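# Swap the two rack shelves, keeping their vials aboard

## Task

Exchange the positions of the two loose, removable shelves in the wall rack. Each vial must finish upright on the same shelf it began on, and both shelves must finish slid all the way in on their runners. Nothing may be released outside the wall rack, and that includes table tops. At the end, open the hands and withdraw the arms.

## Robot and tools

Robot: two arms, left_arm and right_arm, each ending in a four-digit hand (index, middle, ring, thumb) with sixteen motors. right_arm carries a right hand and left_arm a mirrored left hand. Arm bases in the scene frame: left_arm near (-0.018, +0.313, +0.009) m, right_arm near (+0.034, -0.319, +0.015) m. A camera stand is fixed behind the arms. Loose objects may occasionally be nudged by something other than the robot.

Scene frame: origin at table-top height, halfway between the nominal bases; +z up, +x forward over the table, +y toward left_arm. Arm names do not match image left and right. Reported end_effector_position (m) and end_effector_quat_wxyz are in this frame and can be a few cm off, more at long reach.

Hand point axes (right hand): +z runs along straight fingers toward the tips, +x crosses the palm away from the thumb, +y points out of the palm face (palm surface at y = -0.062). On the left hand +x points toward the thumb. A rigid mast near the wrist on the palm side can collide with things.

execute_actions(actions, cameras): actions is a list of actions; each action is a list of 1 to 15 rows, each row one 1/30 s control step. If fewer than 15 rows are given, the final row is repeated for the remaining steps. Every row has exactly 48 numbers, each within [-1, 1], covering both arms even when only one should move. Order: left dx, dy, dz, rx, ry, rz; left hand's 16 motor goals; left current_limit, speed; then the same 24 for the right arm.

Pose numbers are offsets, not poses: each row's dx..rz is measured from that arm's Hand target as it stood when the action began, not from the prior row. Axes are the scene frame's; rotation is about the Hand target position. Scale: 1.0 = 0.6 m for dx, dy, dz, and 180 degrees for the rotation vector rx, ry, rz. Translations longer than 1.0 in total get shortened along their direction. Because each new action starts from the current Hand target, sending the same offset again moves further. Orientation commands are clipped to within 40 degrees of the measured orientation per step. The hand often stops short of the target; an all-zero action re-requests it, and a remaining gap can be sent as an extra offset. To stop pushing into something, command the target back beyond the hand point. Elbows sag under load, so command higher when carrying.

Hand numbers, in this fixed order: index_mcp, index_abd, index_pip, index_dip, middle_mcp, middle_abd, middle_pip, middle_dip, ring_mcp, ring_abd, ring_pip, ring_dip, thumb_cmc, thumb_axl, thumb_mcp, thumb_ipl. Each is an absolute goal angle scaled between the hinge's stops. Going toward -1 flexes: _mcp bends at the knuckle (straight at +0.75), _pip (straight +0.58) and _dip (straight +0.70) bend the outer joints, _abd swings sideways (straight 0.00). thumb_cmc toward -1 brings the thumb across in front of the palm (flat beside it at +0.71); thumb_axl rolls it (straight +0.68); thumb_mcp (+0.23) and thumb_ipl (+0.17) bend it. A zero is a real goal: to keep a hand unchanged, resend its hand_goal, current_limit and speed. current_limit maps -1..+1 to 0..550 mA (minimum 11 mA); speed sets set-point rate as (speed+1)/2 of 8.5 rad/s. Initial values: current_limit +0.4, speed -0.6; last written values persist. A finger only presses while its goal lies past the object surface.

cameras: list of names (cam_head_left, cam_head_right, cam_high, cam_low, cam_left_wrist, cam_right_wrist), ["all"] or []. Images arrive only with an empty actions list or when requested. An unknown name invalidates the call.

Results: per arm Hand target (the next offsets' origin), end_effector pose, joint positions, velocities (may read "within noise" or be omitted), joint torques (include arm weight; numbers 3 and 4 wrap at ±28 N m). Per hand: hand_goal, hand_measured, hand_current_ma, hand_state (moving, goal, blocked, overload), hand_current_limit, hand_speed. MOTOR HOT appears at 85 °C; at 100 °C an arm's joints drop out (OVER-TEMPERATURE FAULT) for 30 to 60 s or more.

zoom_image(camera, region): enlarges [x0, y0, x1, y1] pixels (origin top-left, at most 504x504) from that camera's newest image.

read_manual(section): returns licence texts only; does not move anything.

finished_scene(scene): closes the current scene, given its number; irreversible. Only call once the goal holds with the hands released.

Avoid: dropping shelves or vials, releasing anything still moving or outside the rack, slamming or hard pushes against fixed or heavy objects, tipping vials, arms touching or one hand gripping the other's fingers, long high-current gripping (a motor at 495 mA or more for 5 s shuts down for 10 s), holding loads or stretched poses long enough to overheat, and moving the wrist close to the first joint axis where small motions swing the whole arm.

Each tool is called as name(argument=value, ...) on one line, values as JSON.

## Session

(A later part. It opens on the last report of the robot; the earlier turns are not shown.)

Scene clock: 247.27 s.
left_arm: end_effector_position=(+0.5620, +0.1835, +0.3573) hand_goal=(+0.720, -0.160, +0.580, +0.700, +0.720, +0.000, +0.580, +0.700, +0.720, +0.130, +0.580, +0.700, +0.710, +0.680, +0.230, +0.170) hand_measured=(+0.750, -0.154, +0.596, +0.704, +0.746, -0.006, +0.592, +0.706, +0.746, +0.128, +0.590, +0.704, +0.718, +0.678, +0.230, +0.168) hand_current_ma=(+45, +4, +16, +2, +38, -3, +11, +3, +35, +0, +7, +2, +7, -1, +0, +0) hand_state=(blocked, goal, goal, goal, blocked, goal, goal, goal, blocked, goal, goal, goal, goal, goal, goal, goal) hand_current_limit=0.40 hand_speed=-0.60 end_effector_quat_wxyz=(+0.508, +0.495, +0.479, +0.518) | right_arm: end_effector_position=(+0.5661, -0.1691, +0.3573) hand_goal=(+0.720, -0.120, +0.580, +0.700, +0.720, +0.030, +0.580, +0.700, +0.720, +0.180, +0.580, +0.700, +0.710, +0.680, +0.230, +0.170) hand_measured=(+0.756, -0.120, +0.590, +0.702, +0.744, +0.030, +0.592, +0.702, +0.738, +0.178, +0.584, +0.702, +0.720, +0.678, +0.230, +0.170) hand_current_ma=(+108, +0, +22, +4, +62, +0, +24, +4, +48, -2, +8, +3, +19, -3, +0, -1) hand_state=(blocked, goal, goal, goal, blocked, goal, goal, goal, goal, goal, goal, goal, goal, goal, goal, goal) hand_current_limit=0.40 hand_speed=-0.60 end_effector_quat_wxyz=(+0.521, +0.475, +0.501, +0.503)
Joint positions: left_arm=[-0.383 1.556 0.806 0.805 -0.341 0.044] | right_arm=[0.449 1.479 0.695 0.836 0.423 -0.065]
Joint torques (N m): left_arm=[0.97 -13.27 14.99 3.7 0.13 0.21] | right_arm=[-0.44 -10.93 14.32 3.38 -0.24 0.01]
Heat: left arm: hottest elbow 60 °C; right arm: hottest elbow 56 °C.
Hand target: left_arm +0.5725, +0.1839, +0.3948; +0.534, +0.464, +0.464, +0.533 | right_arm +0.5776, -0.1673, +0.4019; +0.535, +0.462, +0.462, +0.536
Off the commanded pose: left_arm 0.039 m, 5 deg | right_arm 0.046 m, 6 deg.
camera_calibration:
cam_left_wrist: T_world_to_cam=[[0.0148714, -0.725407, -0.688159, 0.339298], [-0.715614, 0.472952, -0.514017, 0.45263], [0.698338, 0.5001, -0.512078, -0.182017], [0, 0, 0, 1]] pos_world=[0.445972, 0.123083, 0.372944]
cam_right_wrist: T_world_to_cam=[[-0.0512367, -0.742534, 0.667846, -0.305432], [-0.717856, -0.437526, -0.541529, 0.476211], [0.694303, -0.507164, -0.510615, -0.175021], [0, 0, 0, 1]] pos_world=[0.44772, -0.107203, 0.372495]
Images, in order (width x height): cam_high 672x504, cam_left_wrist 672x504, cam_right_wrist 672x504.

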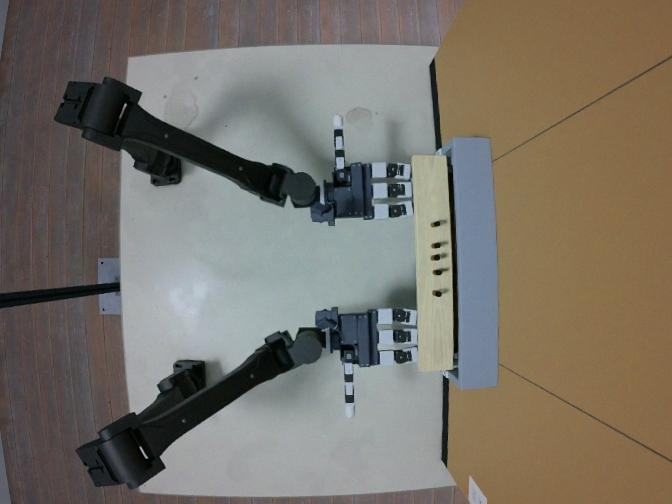

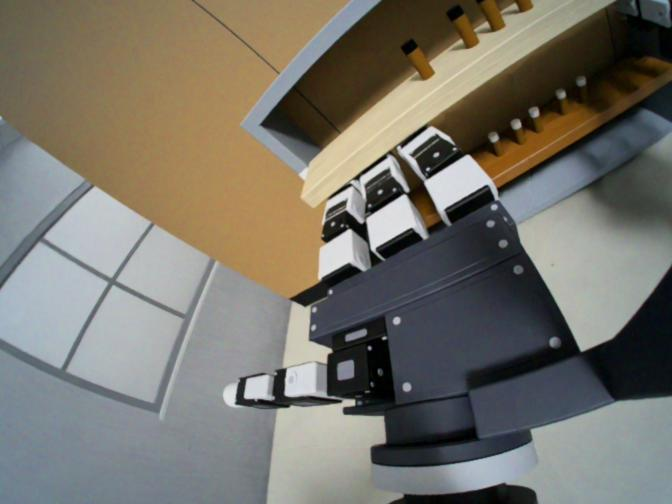

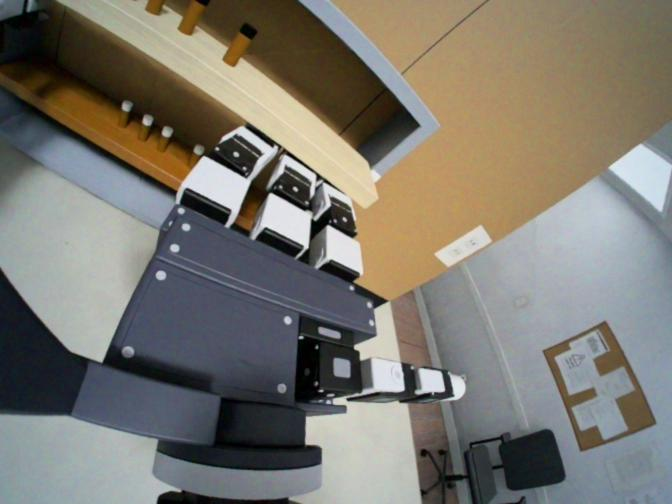

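execute_actions(actions=[[[0.006,0.0,0.003,0,0,0,0.72,-0.16,0.58,0.7,0.72,0,0.58,0.7,0.72,0.13,0.58,0.7,0.71,0.68,0.23,0.17,0.4,-0.6,0.005,0.0,0.003,0,0,0,0.72,-0.12,0.58,0.7,0.72,0.03,0.58,0.7,0.72,0.18,0.58,0.7,0.71,0.68,0.23,0.17,0.4,-0.6]],[[0.006,0.0,0.001,0,0,0,0.72,-0.16,0.58,0.7,0.72,0,0.58,0.7,0.72,0.13,0.58,0.7,0.71,0.68,0.23,0.17,0.4,-0.6,0.005,0.0,0.001,0,0,0,0.72,-0.12,0.58,0.7,0.72,0.03,0.58,0.7,0.72,0.18,0.58,0.7,0.71,0.68,0.23,0.17,0.4,-0.6]]], cameras=["cam_high", "cam_low", "cam_left_wrist", "cam_right_wrist"])

zoom_image(camera="cam_left_wrist", region=[240, 100, 360, 220])

zoom_image(camera="cam_right_wrist", region=[320, 100, 440, 220])

zoom_image(camera="cam_high", region=[390, 120, 490, 200])

zoom_image(camera="cam_high", region=[390, 320, 490, 400])

zoom_image(camera="cam_low", region=[270, 130, 390, 230])

Scene clock: 249.87 s.
left_arm: end_effector_position=(+0.5680, +0.1834, +0.3621) hand_goal=(+0.720, -0.160, +0.580, +0.700, +0.720, +0.000, +0.580, +0.700, +0.720, +0.130, +0.580, +0.700, +0.710, +0.680, +0.230, +0.170) hand_measured=(+0.750, -0.154, +0.596, +0.704, +0.746, -0.006, +0.592, +0.706, +0.746, +0.128, +0.590, +0.704, +0.718, +0.678, +0.230, +0.168) hand_current_ma=(+45, +4, +16, +2, +38, -3, +11, +3, +35, +0, +7, +2, +7, -1, +0, +0) hand_state=(blocked, goal, goal, goal, blocked, goal, goal, goal, blocked, goal, goal, goal, goal, goal, goal, goal) hand_current_limit=0.40 hand_speed=-0.60 end_effector_quat_wxyz=(+0.511, +0.491, +0.477, +0.519) | right_arm: end_effector_position=(+0.5710, -0.1690, +0.3625) hand_goal=(+0.720, -0.120, +0.580, +0.700, +0.720, +0.030, +0.580, +0.700, +0.720, +0.180, +0.580, +0.700, +0.710, +0.680, +0.230, +0.170) hand_measured=(+0.756, -0.120, +0.590, +0.702, +0.744, +0.030, +0.592, +0.702, +0.738, +0.178, +0.584, +0.702, +0.720, +0.678, +0.230, +0.170) hand_current_ma=(+108, +0, +22, +4, +62, +0, +24, +4, +48, -2, +8, +3, +19, -3, +0, -1) hand_state=(blocked, goal, goal, goal, blocked, goal, goal, goal, goal, goal, goal, goal, goal, goal, goal, goal) hand_current_limit=0.40 hand_speed=-0.60 end_effector_quat_wxyz=(+0.522, +0.474, +0.497, +0.506)
Joint positions: left_arm=[-0.379 1.566 0.827 0.805 -0.336 0.044] | right_arm=[0.444 1.486 0.713 0.836 0.419 -0.065]
Joint torques (N m): left_arm=[0.91 -13.51 15.2 3.25 0.14 0.19] | right_arm=[-0.67 -11.11 14.38 3.08 -0.31 0.01]
Heat: left arm: hottest elbow 60 °C; right arm: hottest elbow 56 °C.
Hand target: left_arm +0.5798, +0.1837, +0.3971; +0.534, +0.464, +0.464, +0.533 | right_arm +0.5837, -0.1673, +0.4041; +0.535, +0.462, +0.462, +0.536
Off the commanded pose: left_arm 0.037 m, 5 deg | right_arm 0.044 m, 6 deg.
camera_calibration:
cam_left_wrist: T_world_to_cam=[[0.021574, -0.727667, -0.685592, 0.338131], [-0.710201, 0.471499, -0.522783, 0.4598], [0.703668, 0.498187, -0.506618, -0.188337], [0, 0, 0, 1]] pos_world=[0.451782, 0.123078, 0.376781]
cam_right_wrist: T_world_to_cam=[[-0.0585493, -0.74542, 0.664019, -0.30349], [-0.712691, -0.434555, -0.550667, 0.483421], [0.699031, -0.505481, -0.505811, -0.179742], [0, 0, 0, 1]] pos_world=[0.452406, -0.107011, 0.376812]
Images, in order (width x height): cam_high 672x504, cam_low 672x504, cam_left_wrist 672x504, cam_right_wrist 672x504.

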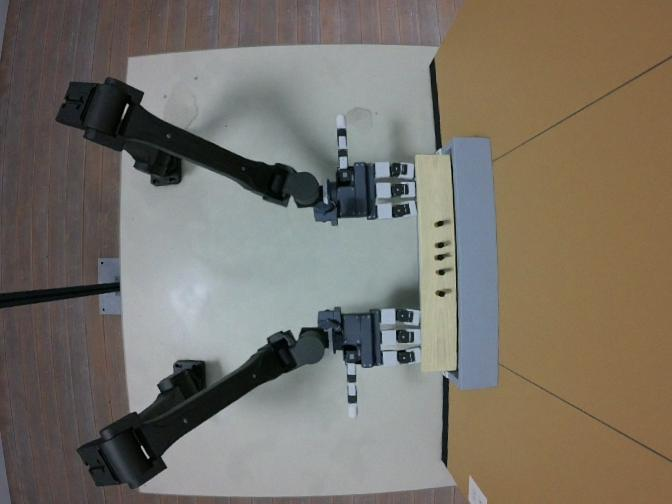

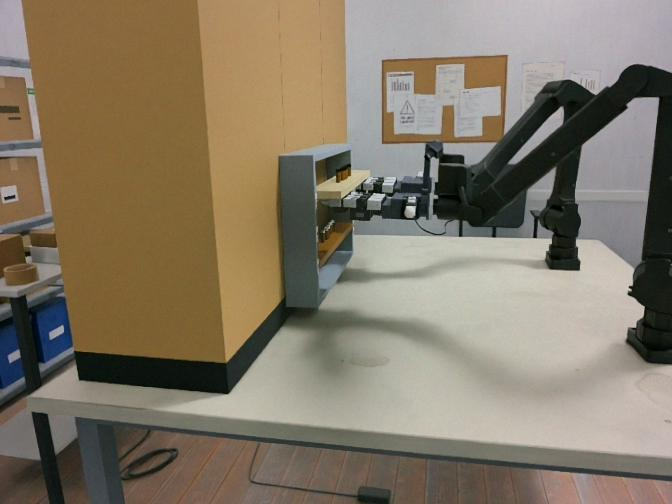

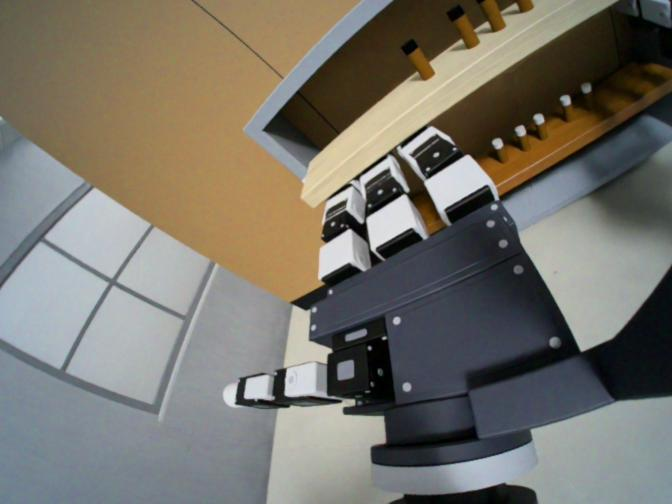

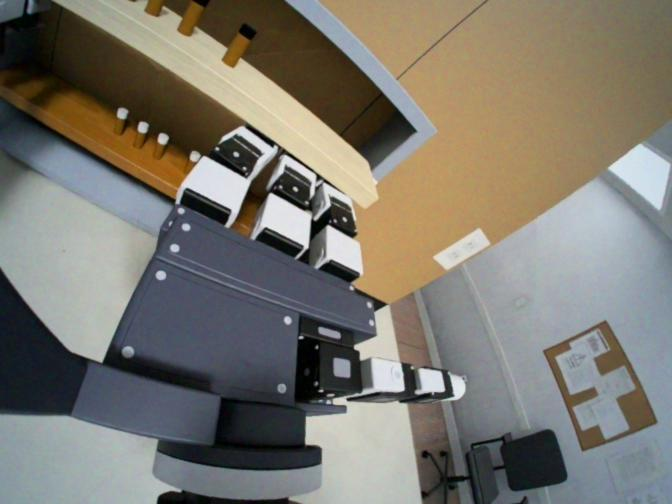

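Scaled by 4.200 from the camera's 672x504 image, which has a finer 960x720 frame.

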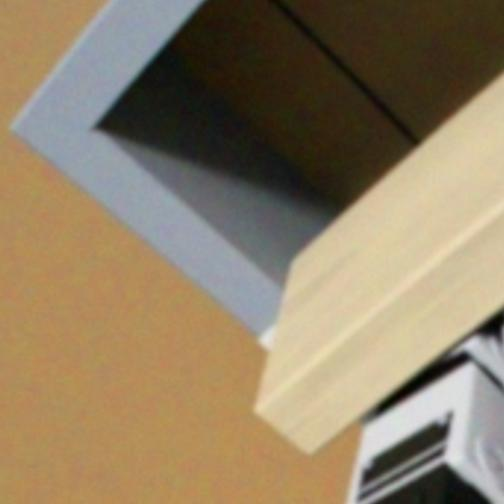

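Scaled by 4.200 from the camera's 672x504 image, which has a finer 960x720 frame.

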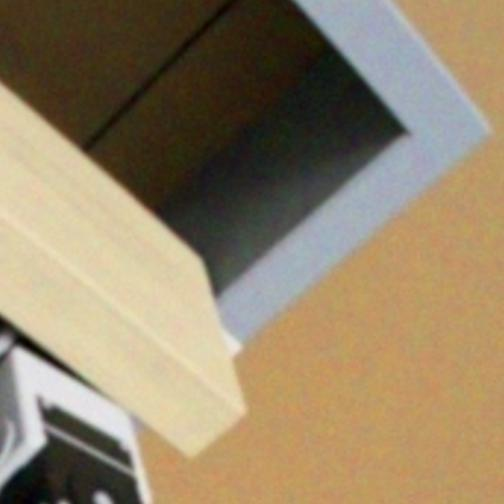

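Scaled by 5.040.

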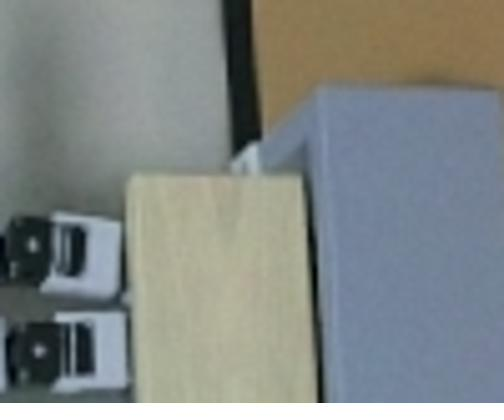

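Scaled by 5.040.

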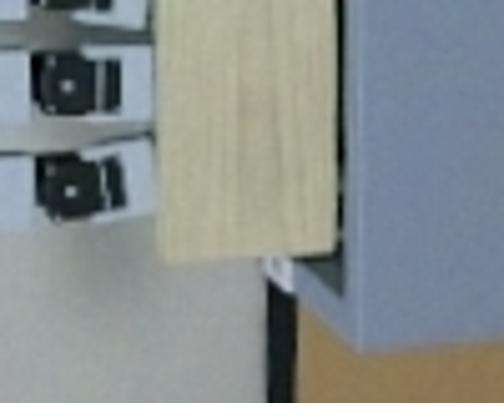

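Scaled by 4.200.

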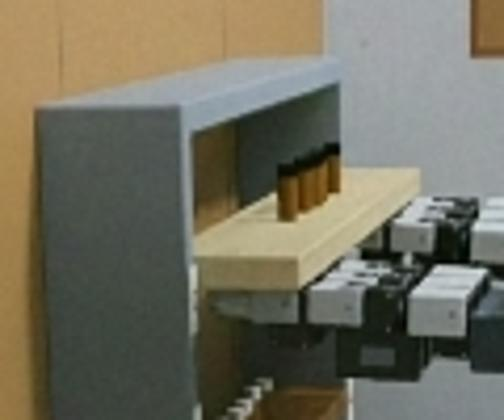

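execute_actions(actions=[[[0.006,0.0,-0.001,0,0,0,0.72,-0.16,0.58,0.7,0.72,0,0.58,0.7,0.72,0.13,0.58,0.7,0.71,0.68,0.23,0.17,0.4,-0.6,0.006,0.0,-0.002,0,0,0,0.72,-0.12,0.58,0.7,0.72,0.03,0.58,0.7,0.72,0.18,0.58,0.7,0.71,0.68,0.23,0.17,0.4,-0.6]],[[0.006,0.0,0.0,0,0,0,0.72,-0.16,0.58,0.7,0.72,0,0.58,0.7,0.72,0.13,0.58,0.7,0.71,0.68,0.23,0.17,0.4,-0.6,0.006,0.0,0.0,0,0,0,0.72,-0.12,0.58,0.7,0.72,0.03,0.58,0.7,0.72,0.18,0.58,0.7,0.71,0.68,0.23,0.17,0.4,-0.6]]])

Scene clock: 251.77 s.
left_arm: end_effector_position=(+0.5748, +0.1835, +0.3617) hand_goal=(+0.720, -0.160, +0.580, +0.700, +0.720, +0.000, +0.580, +0.700, +0.720, +0.130, +0.580, +0.700, +0.710, +0.680, +0.230, +0.170) hand_measured=(+0.750, -0.154, +0.596, +0.704, +0.746, -0.006, +0.592, +0.706, +0.746, +0.128, +0.590, +0.704, +0.718, +0.678, +0.230, +0.168) hand_current_ma=(+45, +4, +16, +2, +38, -3, +11, +3, +35, +0, +7, +2, +7, -1, +0, +0) hand_state=(blocked, goal, goal, goal, blocked, goal, goal, goal, blocked, goal, goal, goal, goal, goal, goal, goal) hand_current_limit=0.40 hand_speed=-0.60 end_effector_quat_wxyz=(+0.511, +0.491, +0.477, +0.520) | right_arm: end_effector_position=(+0.5783, -0.1690, +0.3614) hand_goal=(+0.720, -0.120, +0.580, +0.700, +0.720, +0.030, +0.580, +0.700, +0.720, +0.180, +0.580, +0.700, +0.710, +0.680, +0.230, +0.170) hand_measured=(+0.756, -0.120, +0.590, +0.702, +0.744, +0.030, +0.592, +0.702, +0.738, +0.178, +0.584, +0.702, +0.720, +0.678, +0.230, +0.170) hand_current_ma=(+108, +0, +22, +4, +62, +0, +24, +4, +48, -2, +8, +3, +19, -3, +0, -1) hand_state=(blocked, goal, goal, goal, blocked, goal, goal, goal, goal, goal, goal, goal, goal, goal, goal, goal) hand_current_limit=0.40 hand_speed=-0.60 end_effector_quat_wxyz=(+0.522, +0.474, +0.497, +0.506)
Joint positions: left_arm=[-0.373 1.583 0.844 0.805 -0.331 0.044] | right_arm=[0.437 1.504 0.73 0.836 0.412 -0.065]
Joint torques (N m): left_arm=[0.97 -13.68 15.23 3.17 0.14 0.2] | right_arm=[-0.85 -11.28 14.38 3.08 -0.32 0.02]
Heat: left arm: hottest elbow 60 °C; right arm: hottest elbow 56 °C.
Hand target: left_arm +0.5869, +0.1837, +0.3966; +0.534, +0.464, +0.464, +0.533 | right_arm +0.5909, -0.1674, +0.4029; +0.535, +0.462, +0.462, +0.535
Off the commanded pose: left_arm 0.037 m, 5 deg | right_arm 0.044 m, 6 deg.

Steady now. Continue.

execute_actions(actions=[[[0.006,0.0,0.0,0,0,0,0.72,-0.16,0.58,0.7,0.72,0,0.58,0.7,0.72,0.13,0.58,0.7,0.71,0.68,0.23,0.17,0.4,-0.6,0.006,0.0,0.0,0,0,0,0.72,-0.12,0.58,0.7,0.72,0.03,0.58,0.7,0.72,0.18,0.58,0.7,0.71,0.68,0.23,0.17,0.4,-0.6]],[[0.006,0.0,0.0,0,0,0,0.72,-0.16,0.58,0.7,0.72,0,0.58,0.7,0.72,0.13,0.58,0.7,0.71,0.68,0.23,0.17,0.4,-0.6,0.006,0.0,0.0,0,0,0,0.72,-0.12,0.58,0.7,0.72,0.03,0.58,0.7,0.72,0.18,0.58,0.7,0.71,0.68,0.23,0.17,0.4,-0.6]],[[0.006,0.0,0.0,0,0,0,0.72,-0.16,0.58,0.7,0.72,0,0.58,0.7,0.72,0.13,0.58,0.7,0.71,0.68,0.23,0.17,0.4,-0.6,0.006,0.0,0.0,0,0,0,0.72,-0.12,0.58,0.7,0.72,0.03,0.58,0.7,0.72,0.18,0.58,0.7,0.71,0.68,0.23,0.17,0.4,-0.6]]], cameras=["cam_high", "cam_low", "cam_right_wrist", "cam_left_wrist"])

zoom_image(camera="cam_right_wrist", region=[320, 100, 440, 220])

zoom_image(camera="cam_left_wrist", region=[240, 100, 360, 220])

zoom_image(camera="cam_low", region=[270, 130, 390, 230])

Scene clock: 254.53 s.
left_arm: end_effector_position=(+0.5852, +0.1836, +0.3629) hand_goal=(+0.720, -0.160, +0.580, +0.700, +0.720, +0.000, +0.580, +0.700, +0.720, +0.130, +0.580, +0.700, +0.710, +0.680, +0.230, +0.170) hand_measured=(+0.750, -0.154, +0.596, +0.704, +0.746, -0.006, +0.592, +0.706, +0.746, +0.128, +0.590, +0.704, +0.718, +0.678, +0.230, +0.168) hand_current_ma=(+45, +4, +16, +2, +38, -3, +11, +3, +35, +0, +7, +2, +7, -1, +0, +0) hand_state=(blocked, goal, goal, goal, blocked, goal, goal, goal, blocked, goal, goal, goal, goal, goal, goal, goal) hand_current_limit=0.40 hand_speed=-0.60 end_effector_quat_wxyz=(+0.513, +0.489, +0.476, +0.521) | right_arm: end_effector_position=(+0.5887, -0.1691, +0.3624) hand_goal=(+0.720, -0.120, +0.580, +0.700, +0.720, +0.030, +0.580, +0.700, +0.720, +0.180, +0.580, +0.700, +0.710, +0.680, +0.230, +0.170) hand_measured=(+0.756, -0.120, +0.590, +0.702, +0.744, +0.030, +0.592, +0.702, +0.738, +0.178, +0.584, +0.702, +0.720, +0.678, +0.230, +0.170) hand_current_ma=(+108, +1, +22, +4, +62, +0, +24, +4, +48, -2, +8, +3, +19, -3, +0, -1) hand_state=(blocked, goal, goal, goal, blocked, goal, goal, goal, goal, goal, goal, goal, goal, goal, goal, goal) hand_current_limit=0.40 hand_speed=-0.60 end_effector_quat_wxyz=(+0.523, +0.474, +0.495, +0.507)
Joint positions: left_arm=[-0.366 1.606 0.874 0.805 -0.324 0.044] | right_arm=[0.427 1.527 0.757 0.836 0.403 -0.063]
Joint torques (N m): left_arm=[0.79 -14.1 15.35 2.91 0.14 0.18] | right_arm=[-0.56 -11.52 14.39 2.92 -0.32 0.02]
Heat: left arm: hottest elbow 61 °C; right arm: hottest elbow 56 °C.
Hand target: left_arm +0.5978, +0.1838, +0.3965; +0.534, +0.464, +0.464, +0.533 | right_arm +0.6016, -0.1673, +0.4029; +0.535, +0.462, +0.462, +0.535
Off the commanded pose: left_arm 0.036 m, 4 deg | right_arm 0.042 m, 5 deg.
camera_calibration:
cam_left_wrist: T_world_to_cam=[[0.0270799, -0.728791, -0.684201, 0.334959], [-0.706779, 0.470068, -0.528677, 0.472661], [0.706916, 0.497895, -0.502365, -0.203551], [0, 0, 0, 1]] pos_world=[0.468889, 0.12328, 0.376807]
cam_right_wrist: T_world_to_cam=[[-0.0613998, -0.746916, 0.662077, -0.300351], [-0.711021, -0.432799, -0.554197, 0.496601], [0.700485, -0.504779, -0.504499, -0.193365], [0, 0, 0, 1]] pos_world=[0.470101, -0.107015, 0.376518]
Images, in order (width x height): cam_high 672x504, cam_low 672x504, cam_left_wrist 672x504, cam_right_wrist 672x504.

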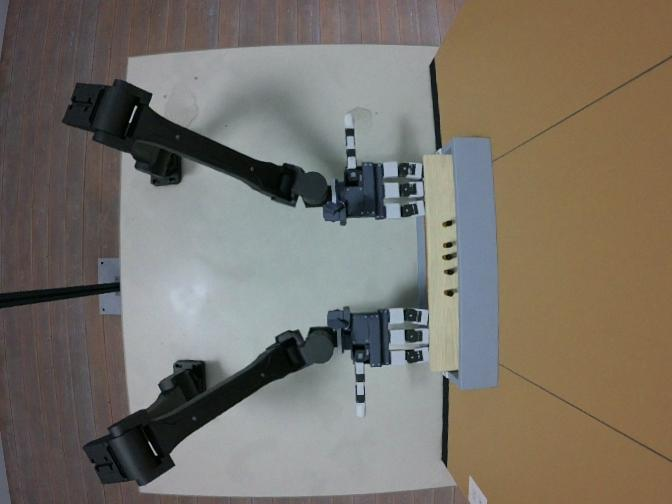

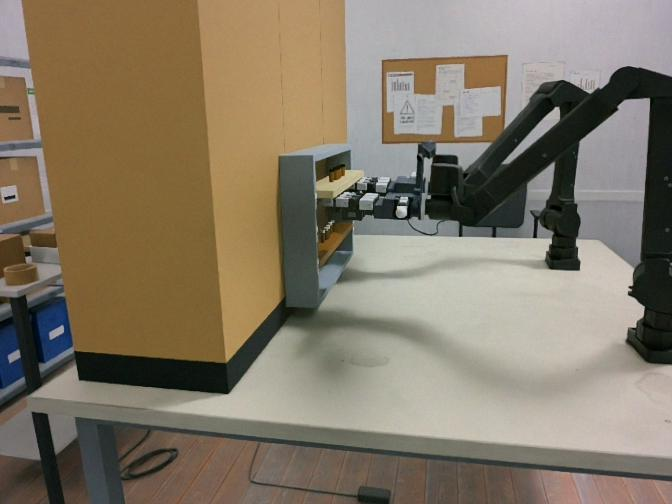

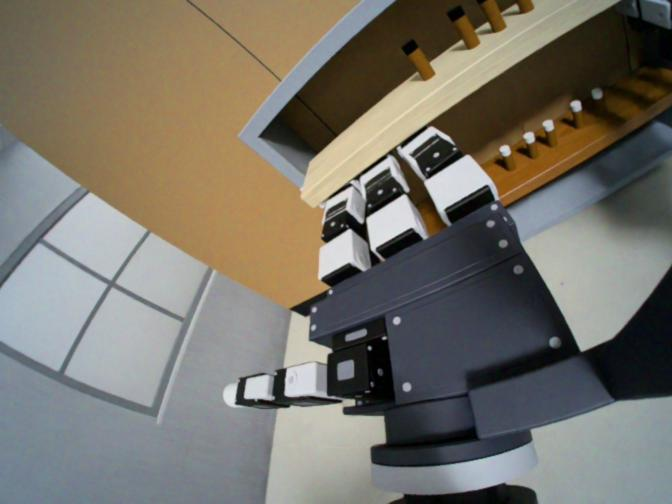

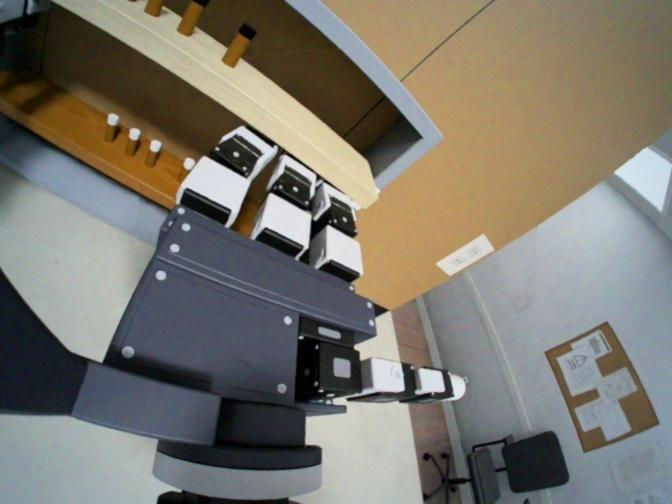

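Scaled by 4.200 from the camera's 672x504 image, which has a finer 960x720 frame.

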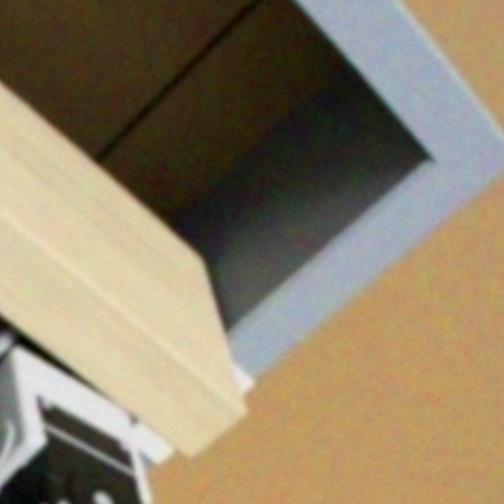

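Scaled by 4.200 from the camera's 672x504 image, which has a finer 960x720 frame.

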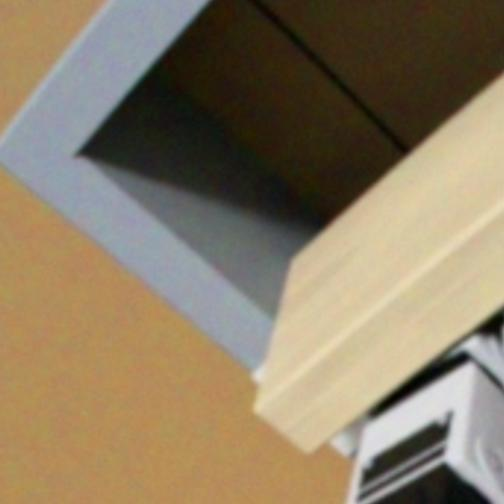

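Scaled by 4.200.

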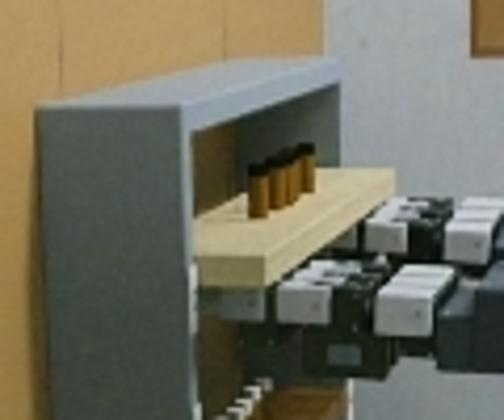

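execute_actions(actions=[[[0.006,0.0,-0.001,0,0,0,0.72,-0.16,0.58,0.7,0.72,0,0.58,0.7,0.72,0.13,0.58,0.7,0.71,0.68,0.23,0.17,0.4,-0.6,0.006,0.0,-0.001,0,0,0,0.72,-0.12,0.58,0.7,0.72,0.03,0.58,0.7,0.72,0.18,0.58,0.7,0.71,0.68,0.23,0.17,0.4,-0.6]],[[0.006,0.0,0.0,0,0,0,0.72,-0.16,0.58,0.7,0.72,0,0.58,0.7,0.72,0.13,0.58,0.7,0.71,0.68,0.23,0.17,0.4,-0.6,0.006,0.0,0.0,0,0,0,0.72,-0.12,0.58,0.7,0.72,0.03,0.58,0.7,0.72,0.18,0.58,0.7,0.71,0.68,0.23,0.17,0.4,-0.6]],[[0.006,0.0,-0.001,0,0,0,0.72,-0.16,0.58,0.7,0.72,0,0.58,0.7,0.72,0.13,0.58,0.7,0.71,0.68,0.23,0.17,0.4,-0.6,0.006,0.0,-0.001,0,0,0,0.72,-0.12,0.58,0.7,0.72,0.03,0.58,0.7,0.72,0.18,0.58,0.7,0.71,0.68,0.23,0.17,0.4,-0.6]],[[0.006,0.0,0.0,0,0,0,0.72,-0.16,0.58,0.7,0.72,0,0.58,0.7,0.72,0.13,0.58,0.7,0.71,0.68,0.23,0.17,0.4,-0.6,0.006,0.0,0.0,0,0,0,0.72,-0.12,0.58,0.7,0.72,0.03,0.58,0.7,0.72,0.18,0.58,0.7,0.71,0.68,0.23,0.17,0.4,-0.6]],[[0.006,0.0,0.0,0,0,0,0.72,-0.16,0.58,0.7,0.72,0,0.58,0.7,0.72,0.13,0.58,0.7,0.71,0.68,0.23,0.17,0.4,-0.6,0.006,0.0,0.0,0,0,0,0.72,-0.12,0.58,0.7,0.72,0.03,0.58,0.7,0.72,0.18,0.58,0.7,0.71,0.68,0.23,0.17,0.4,-0.6]]], cameras=["cam_low"])

zoom_image(camera="cam_low", region=[270, 130, 390, 230])

Scene clock: 258.77 s.
left_arm: end_effector_position=(+0.6023, +0.1835, +0.3632) hand_goal=(+0.720, -0.160, +0.580, +0.700, +0.720, +0.000, +0.580, +0.700, +0.720, +0.130, +0.580, +0.700, +0.710, +0.680, +0.230, +0.170) hand_measured=(+0.750, -0.154, +0.596, +0.704, +0.746, -0.006, +0.592, +0.706, +0.746, +0.128, +0.590, +0.704, +0.718, +0.678, +0.230, +0.168) hand_current_ma=(+45, +4, +16, +2, +38, -3, +11, +3, +35, +0, +7, +2, +7, -1, +0, +0) hand_state=(blocked, goal, goal, goal, blocked, goal, goal, goal, blocked, goal, goal, goal, goal, goal, goal, goal) hand_current_limit=0.40 hand_speed=-0.60 end_effector_quat_wxyz=(+0.515, +0.487, +0.475, +0.522) | right_arm: end_effector_position=(+0.6063, -0.1694, +0.3627) hand_goal=(+0.720, -0.120, +0.580, +0.700, +0.720, +0.030, +0.580, +0.700, +0.720, +0.180, +0.580, +0.700, +0.710, +0.680, +0.230, +0.170) hand_measured=(+0.756, -0.120, +0.590, +0.702, +0.744, +0.030, +0.592, +0.702, +0.738, +0.178, +0.584, +0.702, +0.720, +0.678, +0.230, +0.170) hand_current_ma=(+108, +1, +22, +4, +62, +0, +24, +4, +48, -2, +8, +3, +19, -3, +0, -1) hand_state=(blocked, goal, goal, goal, blocked, goal, goal, goal, goal, goal, goal, goal, goal, goal, goal, goal) hand_current_limit=0.40 hand_speed=-0.60 end_effector_quat_wxyz=(+0.523, +0.473, +0.493, +0.509)
Joint positions: left_arm=[-0.354 1.647 0.922 0.805 -0.312 0.044] | right_arm=[0.411 1.567 0.803 0.836 0.388 -0.061]
Joint torques (N m): left_arm=[0.79 -14.74 15.43 2.51 0.16 0.17] | right_arm=[-0.97 -12.34 14.41 2.69 -0.34 0.01]
Heat: left arm: hottest elbow 61 °C; right arm: hottest elbow 57 °C.
Hand target: left_arm +0.6158, +0.1837, +0.3951; +0.534, +0.464, +0.464, +0.533 | right_arm +0.6196, -0.1675, +0.4019; +0.535, +0.462, +0.462, +0.536
Off the commanded pose: left_arm 0.035 m, 4 deg | right_arm 0.041 m, 5 deg.
Images, in order (width x height): cam_low 672x504.

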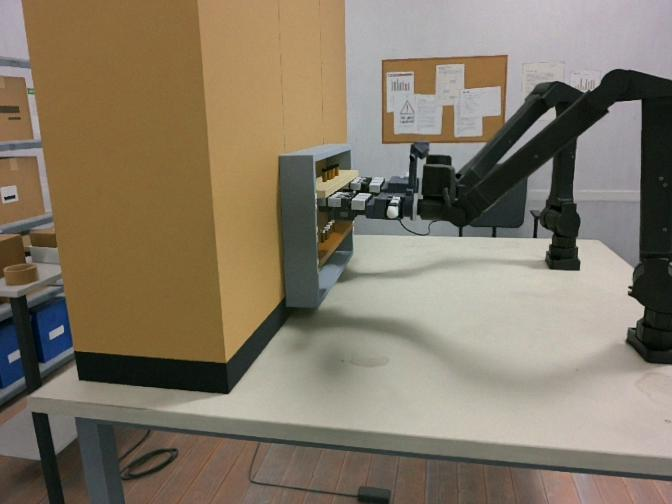

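Scaled by 4.200.

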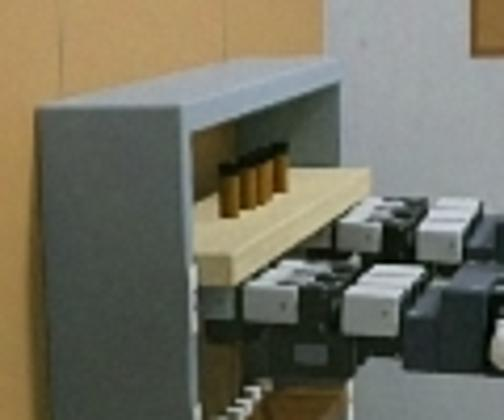

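execute_actions(actions=[[[0.006,0.0,-0.001,0,0.001,0,0.72,-0.16,0.58,0.7,0.72,0,0.58,0.7,0.72,0.13,0.58,0.7,0.71,0.68,0.23,0.17,0.4,-0.6,0.006,0.0,-0.001,0,0,0,0.72,-0.12,0.58,0.7,0.72,0.03,0.58,0.7,0.72,0.18,0.58,0.7,0.71,0.68,0.23,0.17,0.4,-0.6]],[[0.006,0.0,0.0,0,0.001,0,0.72,-0.16,0.58,0.7,0.72,0,0.58,0.7,0.72,0.13,0.58,0.7,0.71,0.68,0.23,0.17,0.4,-0.6,0.006,0.0,0.0,0,0,0,0.72,-0.12,0.58,0.7,0.72,0.03,0.58,0.7,0.72,0.18,0.58,0.7,0.71,0.68,0.23,0.17,0.4,-0.6]],[[0.006,0.0,-0.001,0,0,0,0.72,-0.16,0.58,0.7,0.72,0,0.58,0.7,0.72,0.13,0.58,0.7,0.71,0.68,0.23,0.17,0.4,-0.6,0.006,0.0,-0.001,0,0,0,0.72,-0.12,0.58,0.7,0.72,0.03,0.58,0.7,0.72,0.18,0.58,0.7,0.71,0.68,0.23,0.17,0.4,-0.6]],[[0.006,0.0,0.0,0,0,0,0.72,-0.16,0.58,0.7,0.72,0,0.58,0.7,0.72,0.13,0.58,0.7,0.71,0.68,0.23,0.17,0.4,-0.6,0.006,0.0,0.0,0,0,0,0.72,-0.12,0.58,0.7,0.72,0.03,0.58,0.7,0.72,0.18,0.58,0.7,0.71,0.68,0.23,0.17,0.4,-0.6]],[[0.006,0.0,0.0,0,0,0,0.72,-0.16,0.58,0.7,0.72,0,0.58,0.7,0.72,0.13,0.58,0.7,0.71,0.68,0.23,0.17,0.4,-0.6,0.006,0.0,0.0,0,0,0,0.72,-0.12,0.58,0.7,0.72,0.03,0.58,0.7,0.72,0.18,0.58,0.7,0.71,0.68,0.23,0.17,0.4,-0.6]]], cameras=["cam_low", "cam_left_wrist", "cam_right_wrist"])

zoom_image(camera="cam_low", region=[270, 130, 390, 230])

zoom_image(camera="cam_left_wrist", region=[240, 100, 480, 260])

zoom_image(camera="cam_right_wrist", region=[200, 100, 440, 260])

Scene clock: 263.13 s.
left_arm: end_effector_position=(+0.6201, +0.1832, +0.3636) hand_goal=(+0.720, -0.160, +0.580, +0.700, +0.720, +0.000, +0.580, +0.700, +0.720, +0.130, +0.580, +0.700, +0.710, +0.680, +0.230, +0.170) hand_measured=(+0.750, -0.154, +0.596, +0.704, +0.746, -0.006, +0.592, +0.706, +0.746, +0.128, +0.590, +0.704, +0.718, +0.678, +0.230, +0.168) hand_current_ma=(+45, +4, +16, +2, +38, -3, +11, +3, +35, +0, +8, +2, +7, -1, +0, +0) hand_state=(blocked, goal, goal, goal, blocked, goal, goal, goal, blocked, goal, goal, goal, goal, goal, goal, goal) hand_current_limit=0.40 hand_speed=-0.60 end_effector_quat_wxyz=(+0.514, +0.487, +0.475, +0.522) | right_arm: end_effector_position=(+0.6238, -0.1693, +0.3616) hand_goal=(+0.720, -0.120, +0.580, +0.700, +0.720, +0.030, +0.580, +0.700, +0.720, +0.180, +0.580, +0.700, +0.710, +0.680, +0.230, +0.170) hand_measured=(+0.756, -0.118, +0.590, +0.702, +0.744, +0.030, +0.592, +0.702, +0.738, +0.178, +0.584, +0.702, +0.720, +0.678, +0.230, +0.170) hand_current_ma=(+108, +1, +22, +4, +62, +0, +24, +4, +48, -2, +8, +3, +19, -3, +0, -1) hand_state=(blocked, goal, goal, goal, blocked, goal, goal, goal, goal, goal, goal, goal, goal, goal, goal, goal) hand_current_limit=0.40 hand_speed=-0.60 end_effector_quat_wxyz=(+0.524, +0.473, +0.491, +0.510)
Joint positions: left_arm=[-0.344 1.681 0.972 0.786 -0.302 0.044] | right_arm=[0.397 1.608 0.849 0.834 0.374 -0.059]
Joint torques (N m): left_arm=[0.67 -15.27 15.53 2.47 0.15 0.12] | right_arm=[-0.5 -13.16 14.57 2.52 -0.34 0.03]
Heat: left arm: hottest elbow 62 °C; right arm: hottest elbow 57 °C.
Hand target: left_arm +0.6338, +0.1837, +0.3941; +0.532, +0.466, +0.466, +0.532 | right_arm +0.6376, -0.1674, +0.4005; +0.535, +0.462, +0.462, +0.535
Off the commanded pose: left_arm 0.033 m, 4 deg | right_arm 0.041 m, 5 deg.
camera_calibration:
cam_left_wrist: T_world_to_cam=[[0.0312318, -0.728755, -0.684062, 0.331583], [-0.704401, 0.469504, -0.532339, 0.497949], [0.709115, 0.49848, -0.498672, -0.230561], [0, 0, 0, 1]] pos_world=[0.503894, 0.122783, 0.376927]
cam_right_wrist: T_world_to_cam=[[-0.0677424, -0.750645, 0.657224, -0.292745], [-0.706978, -0.428692, -0.562499, 0.522146], [0.703983, -0.502748, -0.501649, -0.221418], [0, 0, 0, 1]] pos_world=[0.50519, -0.107225, 0.375031]
Images, in order (width x height): cam_low 672x504, cam_left_wrist 672x504, cam_right_wrist 672x504.

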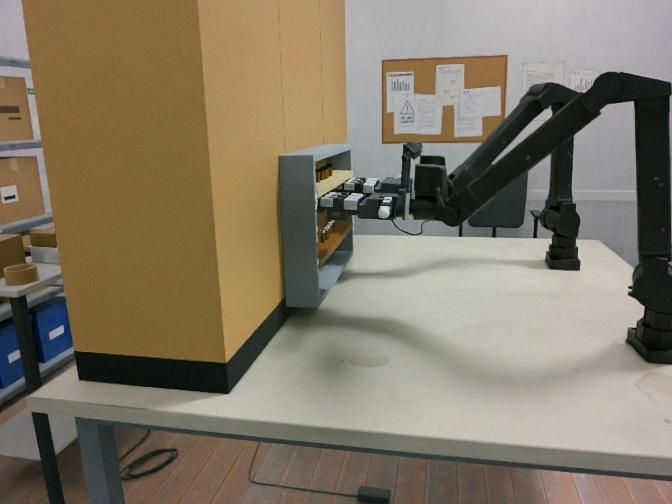

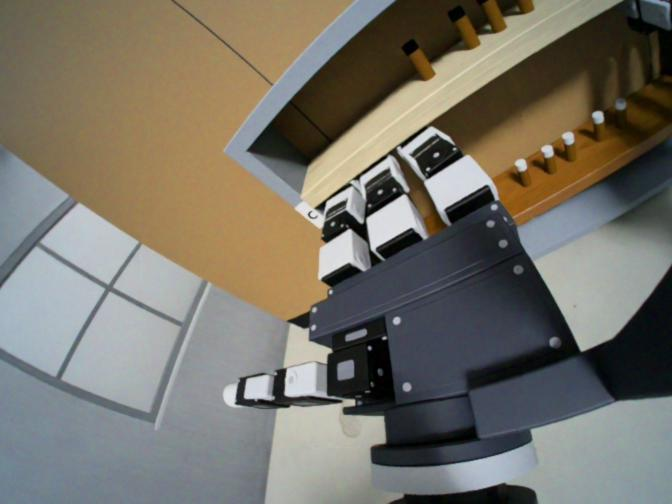

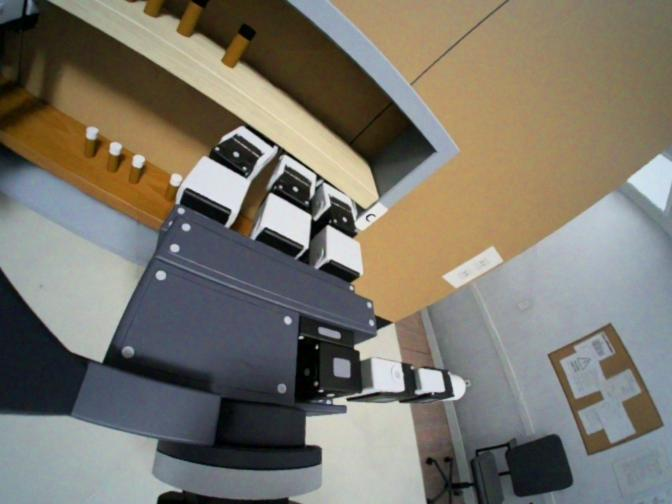

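Scaled by 4.200.

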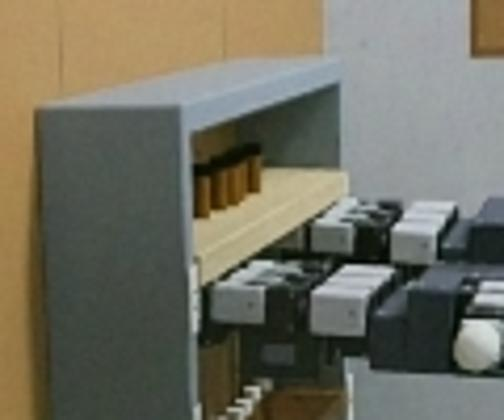

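Scaled by 2.100 from the camera's 672x504 image, which has a finer 960x720 frame.

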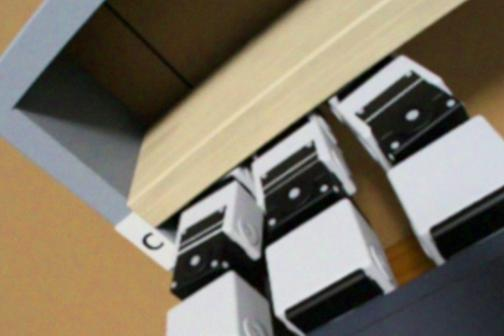

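Scaled by 2.100 from the camera's 672x504 image, which has a finer 960x720 frame.

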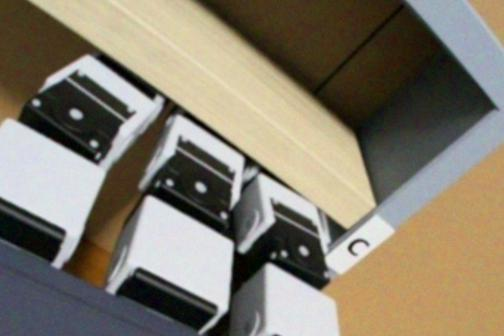

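execute_actions(actions=[[[0.006,0.0,0,0,0,0,0.72,-0.16,0.58,0.7,0.72,0,0.58,0.7,0.72,0.13,0.58,0.7,0.71,0.68,0.23,0.17,0.4,-0.6,0.006,0.0,0,0,0,0,0.72,-0.12,0.58,0.7,0.72,0.03,0.58,0.7,0.72,0.18,0.58,0.7,0.71,0.68,0.23,0.17,0.4,-0.6]],[[0.005,0.0,-0.004,0,0.001,0,0.72,-0.16,0.58,0.7,0.72,0,0.58,0.7,0.72,0.13,0.58,0.7,0.71,0.68,0.23,0.17,0.4,-0.6,0.005,0.0,-0.004,0,0,0,0.72,-0.12,0.58,0.7,0.72,0.03,0.58,0.7,0.72,0.18,0.58,0.7,0.71,0.68,0.23,0.17,0.4,-0.6]],[[0.0,0.0,-0.007,0,0.001,0,0.72,-0.16,0.58,0.7,0.72,0,0.58,0.7,0.72,0.13,0.58,0.7,0.71,0.68,0.23,0.17,0.4,-0.6,0.0,0.0,-0.006,0,0.001,0,0.72,-0.12,0.58,0.7,0.72,0.03,0.58,0.7,0.72,0.18,0.58,0.7,0.71,0.68,0.23,0.17,0.4,-0.6]]], cameras=["cam_low"])

zoom_image(camera="cam_low", region=[270, 130, 390, 230])

Scene clock: 265.87 s.
left_arm: end_effector_position=(+0.6279, +0.1828, +0.3578) hand_goal=(+0.720, -0.160, +0.580, +0.700, +0.720, +0.000, +0.580, +0.700, +0.720, +0.130, +0.580, +0.700, +0.710, +0.680, +0.230, +0.170) hand_measured=(+0.750, -0.154, +0.596, +0.704, +0.746, -0.006, +0.592, +0.706, +0.746, +0.128, +0.590, +0.704, +0.718, +0.678, +0.230, +0.168) hand_current_ma=(+45, +4, +16, +2, +38, -2, +11, +3, +35, +0, +8, +2, +7, -1, +0, +0) hand_state=(blocked, goal, goal, goal, blocked, goal, goal, goal, blocked, goal, goal, goal, goal, goal, goal, goal) hand_current_limit=0.40 hand_speed=-0.60 end_effector_quat_wxyz=(+0.511, +0.490, +0.477, +0.521) | right_arm: end_effector_position=(+0.6317, -0.1691, +0.3561) hand_goal=(+0.720, -0.120, +0.580, +0.700, +0.720, +0.030, +0.580, +0.700, +0.720, +0.180, +0.580, +0.700, +0.710, +0.680, +0.230, +0.170) hand_measured=(+0.756, -0.118, +0.590, +0.702, +0.744, +0.030, +0.592, +0.702, +0.738, +0.178, +0.584, +0.702, +0.720, +0.678, +0.230, +0.170) hand_current_ma=(+108, +1, +22, +4, +62, +0, +24, +4, +48, -2, +8, +3, +19, -3, +0, -1) hand_state=(blocked, goal, goal, goal, blocked, goal, goal, goal, goal, goal, goal, goal, goal, goal, goal, goal) hand_current_limit=0.40 hand_speed=-0.60 end_effector_quat_wxyz=(+0.522, +0.475, +0.493, +0.508)
Joint positions: left_arm=[-0.34 1.702 0.989 0.782 -0.299 0.044] | right_arm=[0.391 1.63 0.865 0.832 0.369 -0.056]
Joint torques (N m): left_arm=[0.91 -15.56 15.17 2.71 0.16 0.11] | right_arm=[-0.62 -13.45 14.26 2.89 -0.33 0.03]
Heat: left arm: hottest elbow 61 °C; right arm: hottest elbow 57 °C.
Hand target: left_arm +0.6404, +0.1838, +0.3876; +0.531, +0.467, +0.468, +0.530 | right_arm +0.6443, -0.1673, +0.3947; +0.534, +0.463, +0.463, +0.535
Off the commanded pose: left_arm 0.032 m, 4 deg | right_arm 0.041 m, 5 deg.
Images, in order (width x height): cam_low 672x504.

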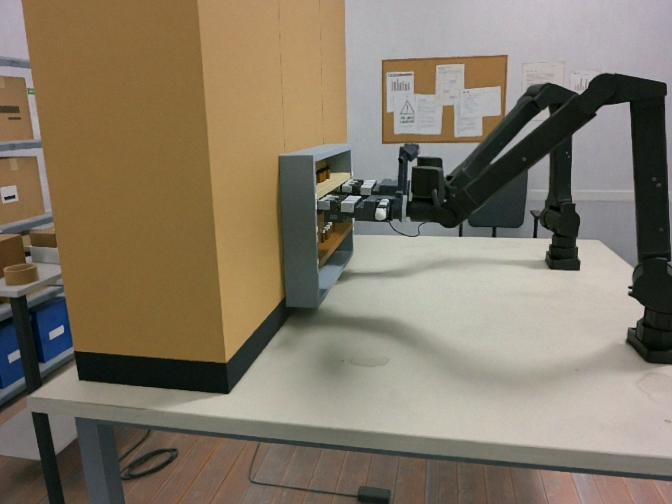

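Scaled by 4.200.

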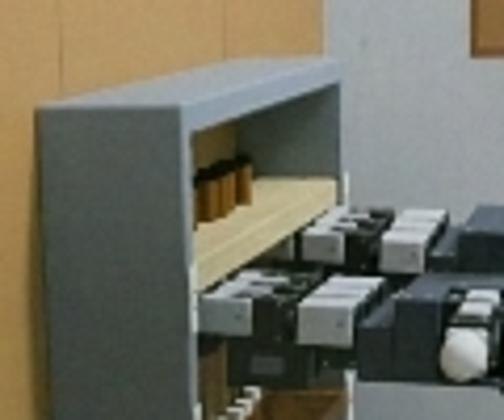

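execute_actions(actions=[[[0.0,0.0,-0.007,0,0.001,0,0.72,-0.16,0.58,0.7,0.72,0,0.58,0.7,0.72,0.13,0.58,0.7,0.71,0.68,0.23,0.17,0.4,-0.6,0.0,0.0,-0.007,0,0.001,0,0.72,-0.12,0.58,0.7,0.72,0.03,0.58,0.7,0.72,0.18,0.58,0.7,0.71,0.68,0.23,0.17,0.4,-0.6]],[[0.0,0.0,-0.006,0,0.001,0,0.72,-0.16,0.58,0.7,0.72,0,0.58,0.7,0.72,0.13,0.58,0.7,0.71,0.68,0.23,0.17,0.4,-0.6,0.0,0.0,-0.006,0,0.001,0,0.72,-0.12,0.58,0.7,0.72,0.03,0.58,0.7,0.72,0.18,0.58,0.7,0.71,0.68,0.23,0.17,0.4,-0.6]]])

execute_actions(actions=[[[0.0,0.0,-0.006,0,0.001,0,0.72,-0.16,0.58,0.7,0.72,0,0.58,0.7,0.72,0.13,0.58,0.7,0.71,0.68,0.23,0.17,0.4,-0.6,0.0,0.0,-0.006,0,0.001,0,0.72,-0.12,0.58,0.7,0.72,0.03,0.58,0.7,0.72,0.18,0.58,0.7,0.71,0.68,0.23,0.17,0.4,-0.6]],[[0.0,0.0,-0.006,0,0.001,0,0.72,-0.16,0.58,0.7,0.72,0,0.58,0.7,0.72,0.13,0.58,0.7,0.71,0.68,0.23,0.17,0.4,-0.6,0.0,0.0,-0.006,0,0.001,0,0.72,-0.12,0.58,0.7,0.72,0.03,0.58,0.7,0.72,0.18,0.58,0.7,0.71,0.68,0.23,0.17,0.4,-0.6]]], cameras=["cam_low"])

zoom_image(camera="cam_low", region=[270, 130, 390, 230])

Scene clock: 268.57 s.
left_arm: end_effector_position=(+0.6290, +0.1825, +0.3542) hand_goal=(+0.720, -0.160, +0.580, +0.700, +0.720, +0.000, +0.580, +0.700, +0.720, +0.130, +0.580, +0.700, +0.710, +0.680, +0.230, +0.170) hand_measured=(+0.750, -0.154, +0.596, +0.704, +0.746, -0.004, +0.592, +0.706, +0.746, +0.128, +0.590, +0.704, +0.718, +0.678, +0.230, +0.168) hand_current_ma=(+45, +3, +16, +2, +38, -2, +11, +3, +35, +0, +8, +2, +7, -1, +0, +0) hand_state=(blocked, goal, goal, goal, blocked, goal, goal, goal, blocked, goal, goal, goal, goal, goal, goal, goal) hand_current_limit=0.40 hand_speed=-0.60 end_effector_quat_wxyz=(+0.509, +0.492, +0.478, +0.520) | right_arm: end_effector_position=(+0.6335, -0.1687, +0.3506) hand_goal=(+0.720, -0.120, +0.580, +0.700, +0.720, +0.030, +0.580, +0.700, +0.720, +0.180, +0.580, +0.700, +0.710, +0.680, +0.230, +0.170) hand_measured=(+0.756, -0.118, +0.590, +0.702, +0.744, +0.030, +0.592, +0.702, +0.738, +0.178, +0.584, +0.702, +0.720, +0.678, +0.230, +0.170) hand_current_ma=(+108, +1, +22, +4, +62, +0, +24, +4, +48, -2, +8, +3, +19, -3, +0, -1) hand_state=(blocked, goal, goal, goal, blocked, goal, goal, goal, goal, goal, goal, goal, goal, goal, goal, goal) hand_current_limit=0.40 hand_speed=-0.60 end_effector_quat_wxyz=(+0.520, +0.477, +0.496, +0.506)
Joint positions: left_arm=[-0.34 1.708 0.989 0.782 -0.299 0.044] | right_arm=[0.391 1.64 0.865 0.832 0.369 -0.053]
Joint torques (N m): left_arm=[0.62 -15.21 14.63 3.15 0.13 0.09] | right_arm=[-0.62 -13.1 13.56 3.28 -0.28 0.01]
Heat: left arm: hottest elbow 61 °C; right arm: hottest elbow 57 °C.
Hand target: left_arm +0.6404, +0.1838, +0.3798; +0.529, +0.469, +0.469, +0.529 | right_arm +0.6442, -0.1673, +0.3869; +0.532, +0.465, +0.465, +0.533
Off the commanded pose: left_arm 0.028 m, 4 deg | right_arm 0.038 m, 5 deg.

Scene clock: 269.77 s.
left_arm: end_effector_position=(+0.6302, +0.1823, +0.3505) hand_goal=(+0.720, -0.160, +0.580, +0.700, +0.720, +0.000, +0.580, +0.700, +0.720, +0.130, +0.580, +0.700, +0.710, +0.680, +0.230, +0.170) hand_measured=(+0.750, -0.154, +0.596, +0.704, +0.746, -0.002, +0.592, +0.706, +0.746, +0.128, +0.590, +0.704, +0.718, +0.678, +0.230, +0.168) hand_current_ma=(+45, +3, +16, +2, +38, -1, +11, +3, +35, +0, +7, +2, +7, -1, +0, +0) hand_state=(blocked, goal, goal, goal, blocked, goal, goal, goal, blocked, goal, goal, goal, goal, goal, goal, goal) hand_current_limit=0.40 hand_speed=-0.60 end_effector_quat_wxyz=(+0.508, +0.493, +0.479, +0.518) | right_arm: end_effector_position=(+0.6339, -0.1686, +0.3490) hand_goal=(+0.720, -0.120, +0.580, +0.700, +0.720, +0.030, +0.580, +0.700, +0.720, +0.180, +0.580, +0.700, +0.710, +0.680, +0.230, +0.170) hand_measured=(+0.756, -0.118, +0.590, +0.702, +0.744, +0.030, +0.592, +0.702, +0.738, +0.178, +0.584, +0.702, +0.720, +0.678, +0.230, +0.170) hand_current_ma=(+106, +1, +22, +4, +62, +0, +24, +4, +48, -2, +8, +3, +19, -3, +0, -1) hand_state=(blocked, goal, goal, goal, blocked, goal, goal, goal, goal, goal, goal, goal, goal, goal, goal, goal) hand_current_limit=0.40 hand_speed=-0.60 end_effector_quat_wxyz=(+0.520, +0.477, +0.495, +0.507)
Joint positions: left_arm=[-0.34 1.714 0.989 0.782 -0.299 0.041] | right_arm=[0.391 1.645 0.865 0.84 0.369 -0.052]
Joint torques (N m): left_arm=[0.62 -14.86 14.12 3.48 0.1 0.11] | right_arm=[-0.56 -13.16 13.03 3.33 -0.26 0.04]
Heat: left arm: hottest elbow 61 °C; right arm: hottest elbow 57 °C.
Hand target: left_arm +0.6403, +0.1838, +0.3728; +0.528, +0.470, +0.471, +0.528 | right_arm +0.6442, -0.1673, +0.3798; +0.531, +0.466, +0.466, +0.532
Off the commanded pose: left_arm 0.024 m, 4 deg | right_arm 0.032 m, 5 deg.
Images, in order (width x height): cam_low 672x504.

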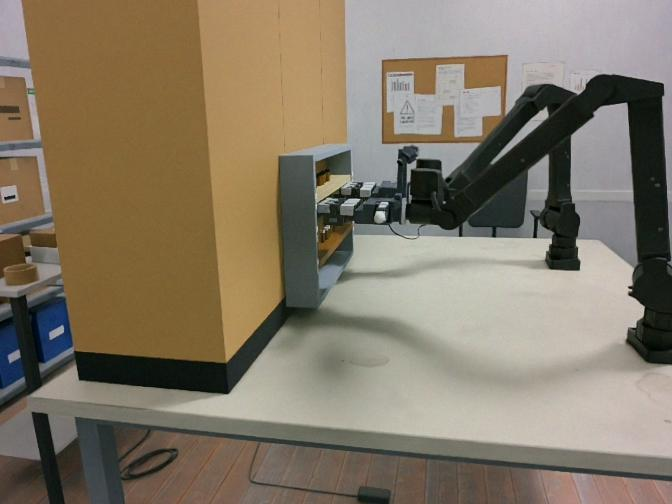

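Scaled by 4.200.

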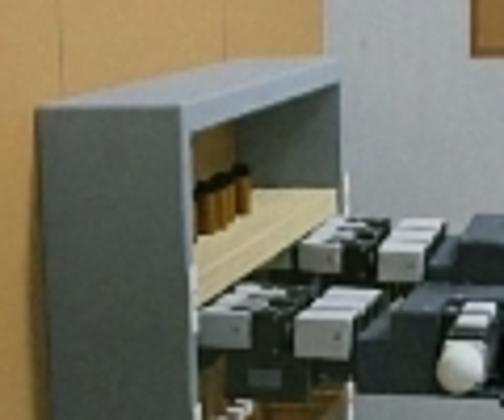

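execute_actions(actions=[[[0.0,0.0,-0.007,0,0.001,0,0.72,-0.16,0.58,0.7,0.72,0,0.58,0.7,0.72,0.13,0.58,0.7,0.71,0.68,0.23,0.17,0.4,-0.6,0.0,0.0,-0.007,0,0.001,0,0.72,-0.12,0.58,0.7,0.72,0.03,0.58,0.7,0.72,0.18,0.58,0.7,0.71,0.68,0.23,0.17,0.4,-0.6]],[[0.0,0.0,-0.008,0,0.001,0,0.72,-0.16,0.58,0.7,0.72,0,0.58,0.7,0.72,0.13,0.58,0.7,0.71,0.68,0.23,0.17,0.4,-0.6,0.0,0.0,-0.008,0,0.001,0,0.72,-0.12,0.58,0.7,0.72,0.03,0.58,0.7,0.72,0.18,0.58,0.7,0.71,0.68,0.23,0.17,0.4,-0.6]],[[0.0,0.0,-0.008,0,0,0,0.72,-0.16,0.58,0.7,0.72,0,0.58,0.7,0.72,0.13,0.58,0.7,0.71,0.68,0.23,0.17,0.4,-0.6,0.0,0.0,-0.008,0,0.001,0,0.72,-0.12,0.58,0.7,0.72,0.03,0.58,0.7,0.72,0.18,0.58,0.7,0.71,0.68,0.23,0.17,0.4,-0.6]]])

Scene clock: 272.50 s.
left_arm: end_effector_position=(+0.6304, +0.1823, +0.3475) hand_goal=(+0.720, -0.160, +0.580, +0.700, +0.720, +0.000, +0.580, +0.700, +0.720, +0.130, +0.580, +0.700, +0.710, +0.680, +0.230, +0.170) hand_measured=(+0.746, -0.156, +0.594, +0.704, +0.746, -0.002, +0.590, +0.706, +0.744, +0.128, +0.588, +0.704, +0.718, +0.678, +0.230, +0.168) hand_current_ma=(+38, +2, +12, +2, +35, -1, +8, +3, +32, +0, +6, +2, +7, -1, +0, +0) hand_state=(blocked, goal, goal, goal, blocked, goal, goal, goal, blocked, goal, goal, goal, goal, goal, goal, goal) hand_current_limit=0.40 hand_speed=-0.60 end_effector_quat_wxyz=(+0.513, +0.488, +0.477, +0.521) | right_arm: end_effector_position=(+0.6343, -0.1684, +0.3455) hand_goal=(+0.720, -0.120, +0.580, +0.700, +0.720, +0.030, +0.580, +0.700, +0.720, +0.180, +0.580, +0.700, +0.710, +0.680, +0.230, +0.170) hand_measured=(+0.748, -0.118, +0.588, +0.702, +0.740, +0.030, +0.588, +0.702, +0.738, +0.178, +0.584, +0.702, +0.720, +0.678, +0.230, +0.170) hand_current_ma=(+75, +1, +15, +4, +52, +0, +16, +4, +48, -2, +8, +3, +19, -3, +0, -1) hand_state=(blocked, goal, goal, goal, blocked, goal, goal, goal, goal, goal, goal, goal, goal, goal, goal, goal) hand_current_limit=0.40 hand_speed=-0.60 end_effector_quat_wxyz=(+0.522, +0.475, +0.491, +0.511)
Joint positions: left_arm=[-0.34 1.729 0.989 0.812 -0.299 0.041] | right_arm=[0.391 1.662 0.865 0.869 0.369 -0.052]
Joint torques (N m): left_arm=[0.62 -14.74 13.19 3.18 0.11 0.09] | right_arm=[-0.56 -12.63 12.19 3.06 -0.23 0.08]
Heat: left arm: hottest elbow 60 °C; right arm: hottest elbow 57 °C.
Hand target: left_arm +0.6404, +0.1838, +0.3588; +0.526, +0.472, +0.473, +0.526 | right_arm +0.6442, -0.1673, +0.3660; +0.529, +0.469, +0.469, +0.530
Off the commanded pose: left_arm 0.015 m, 3 deg | right_arm 0.023 m, 3 deg.


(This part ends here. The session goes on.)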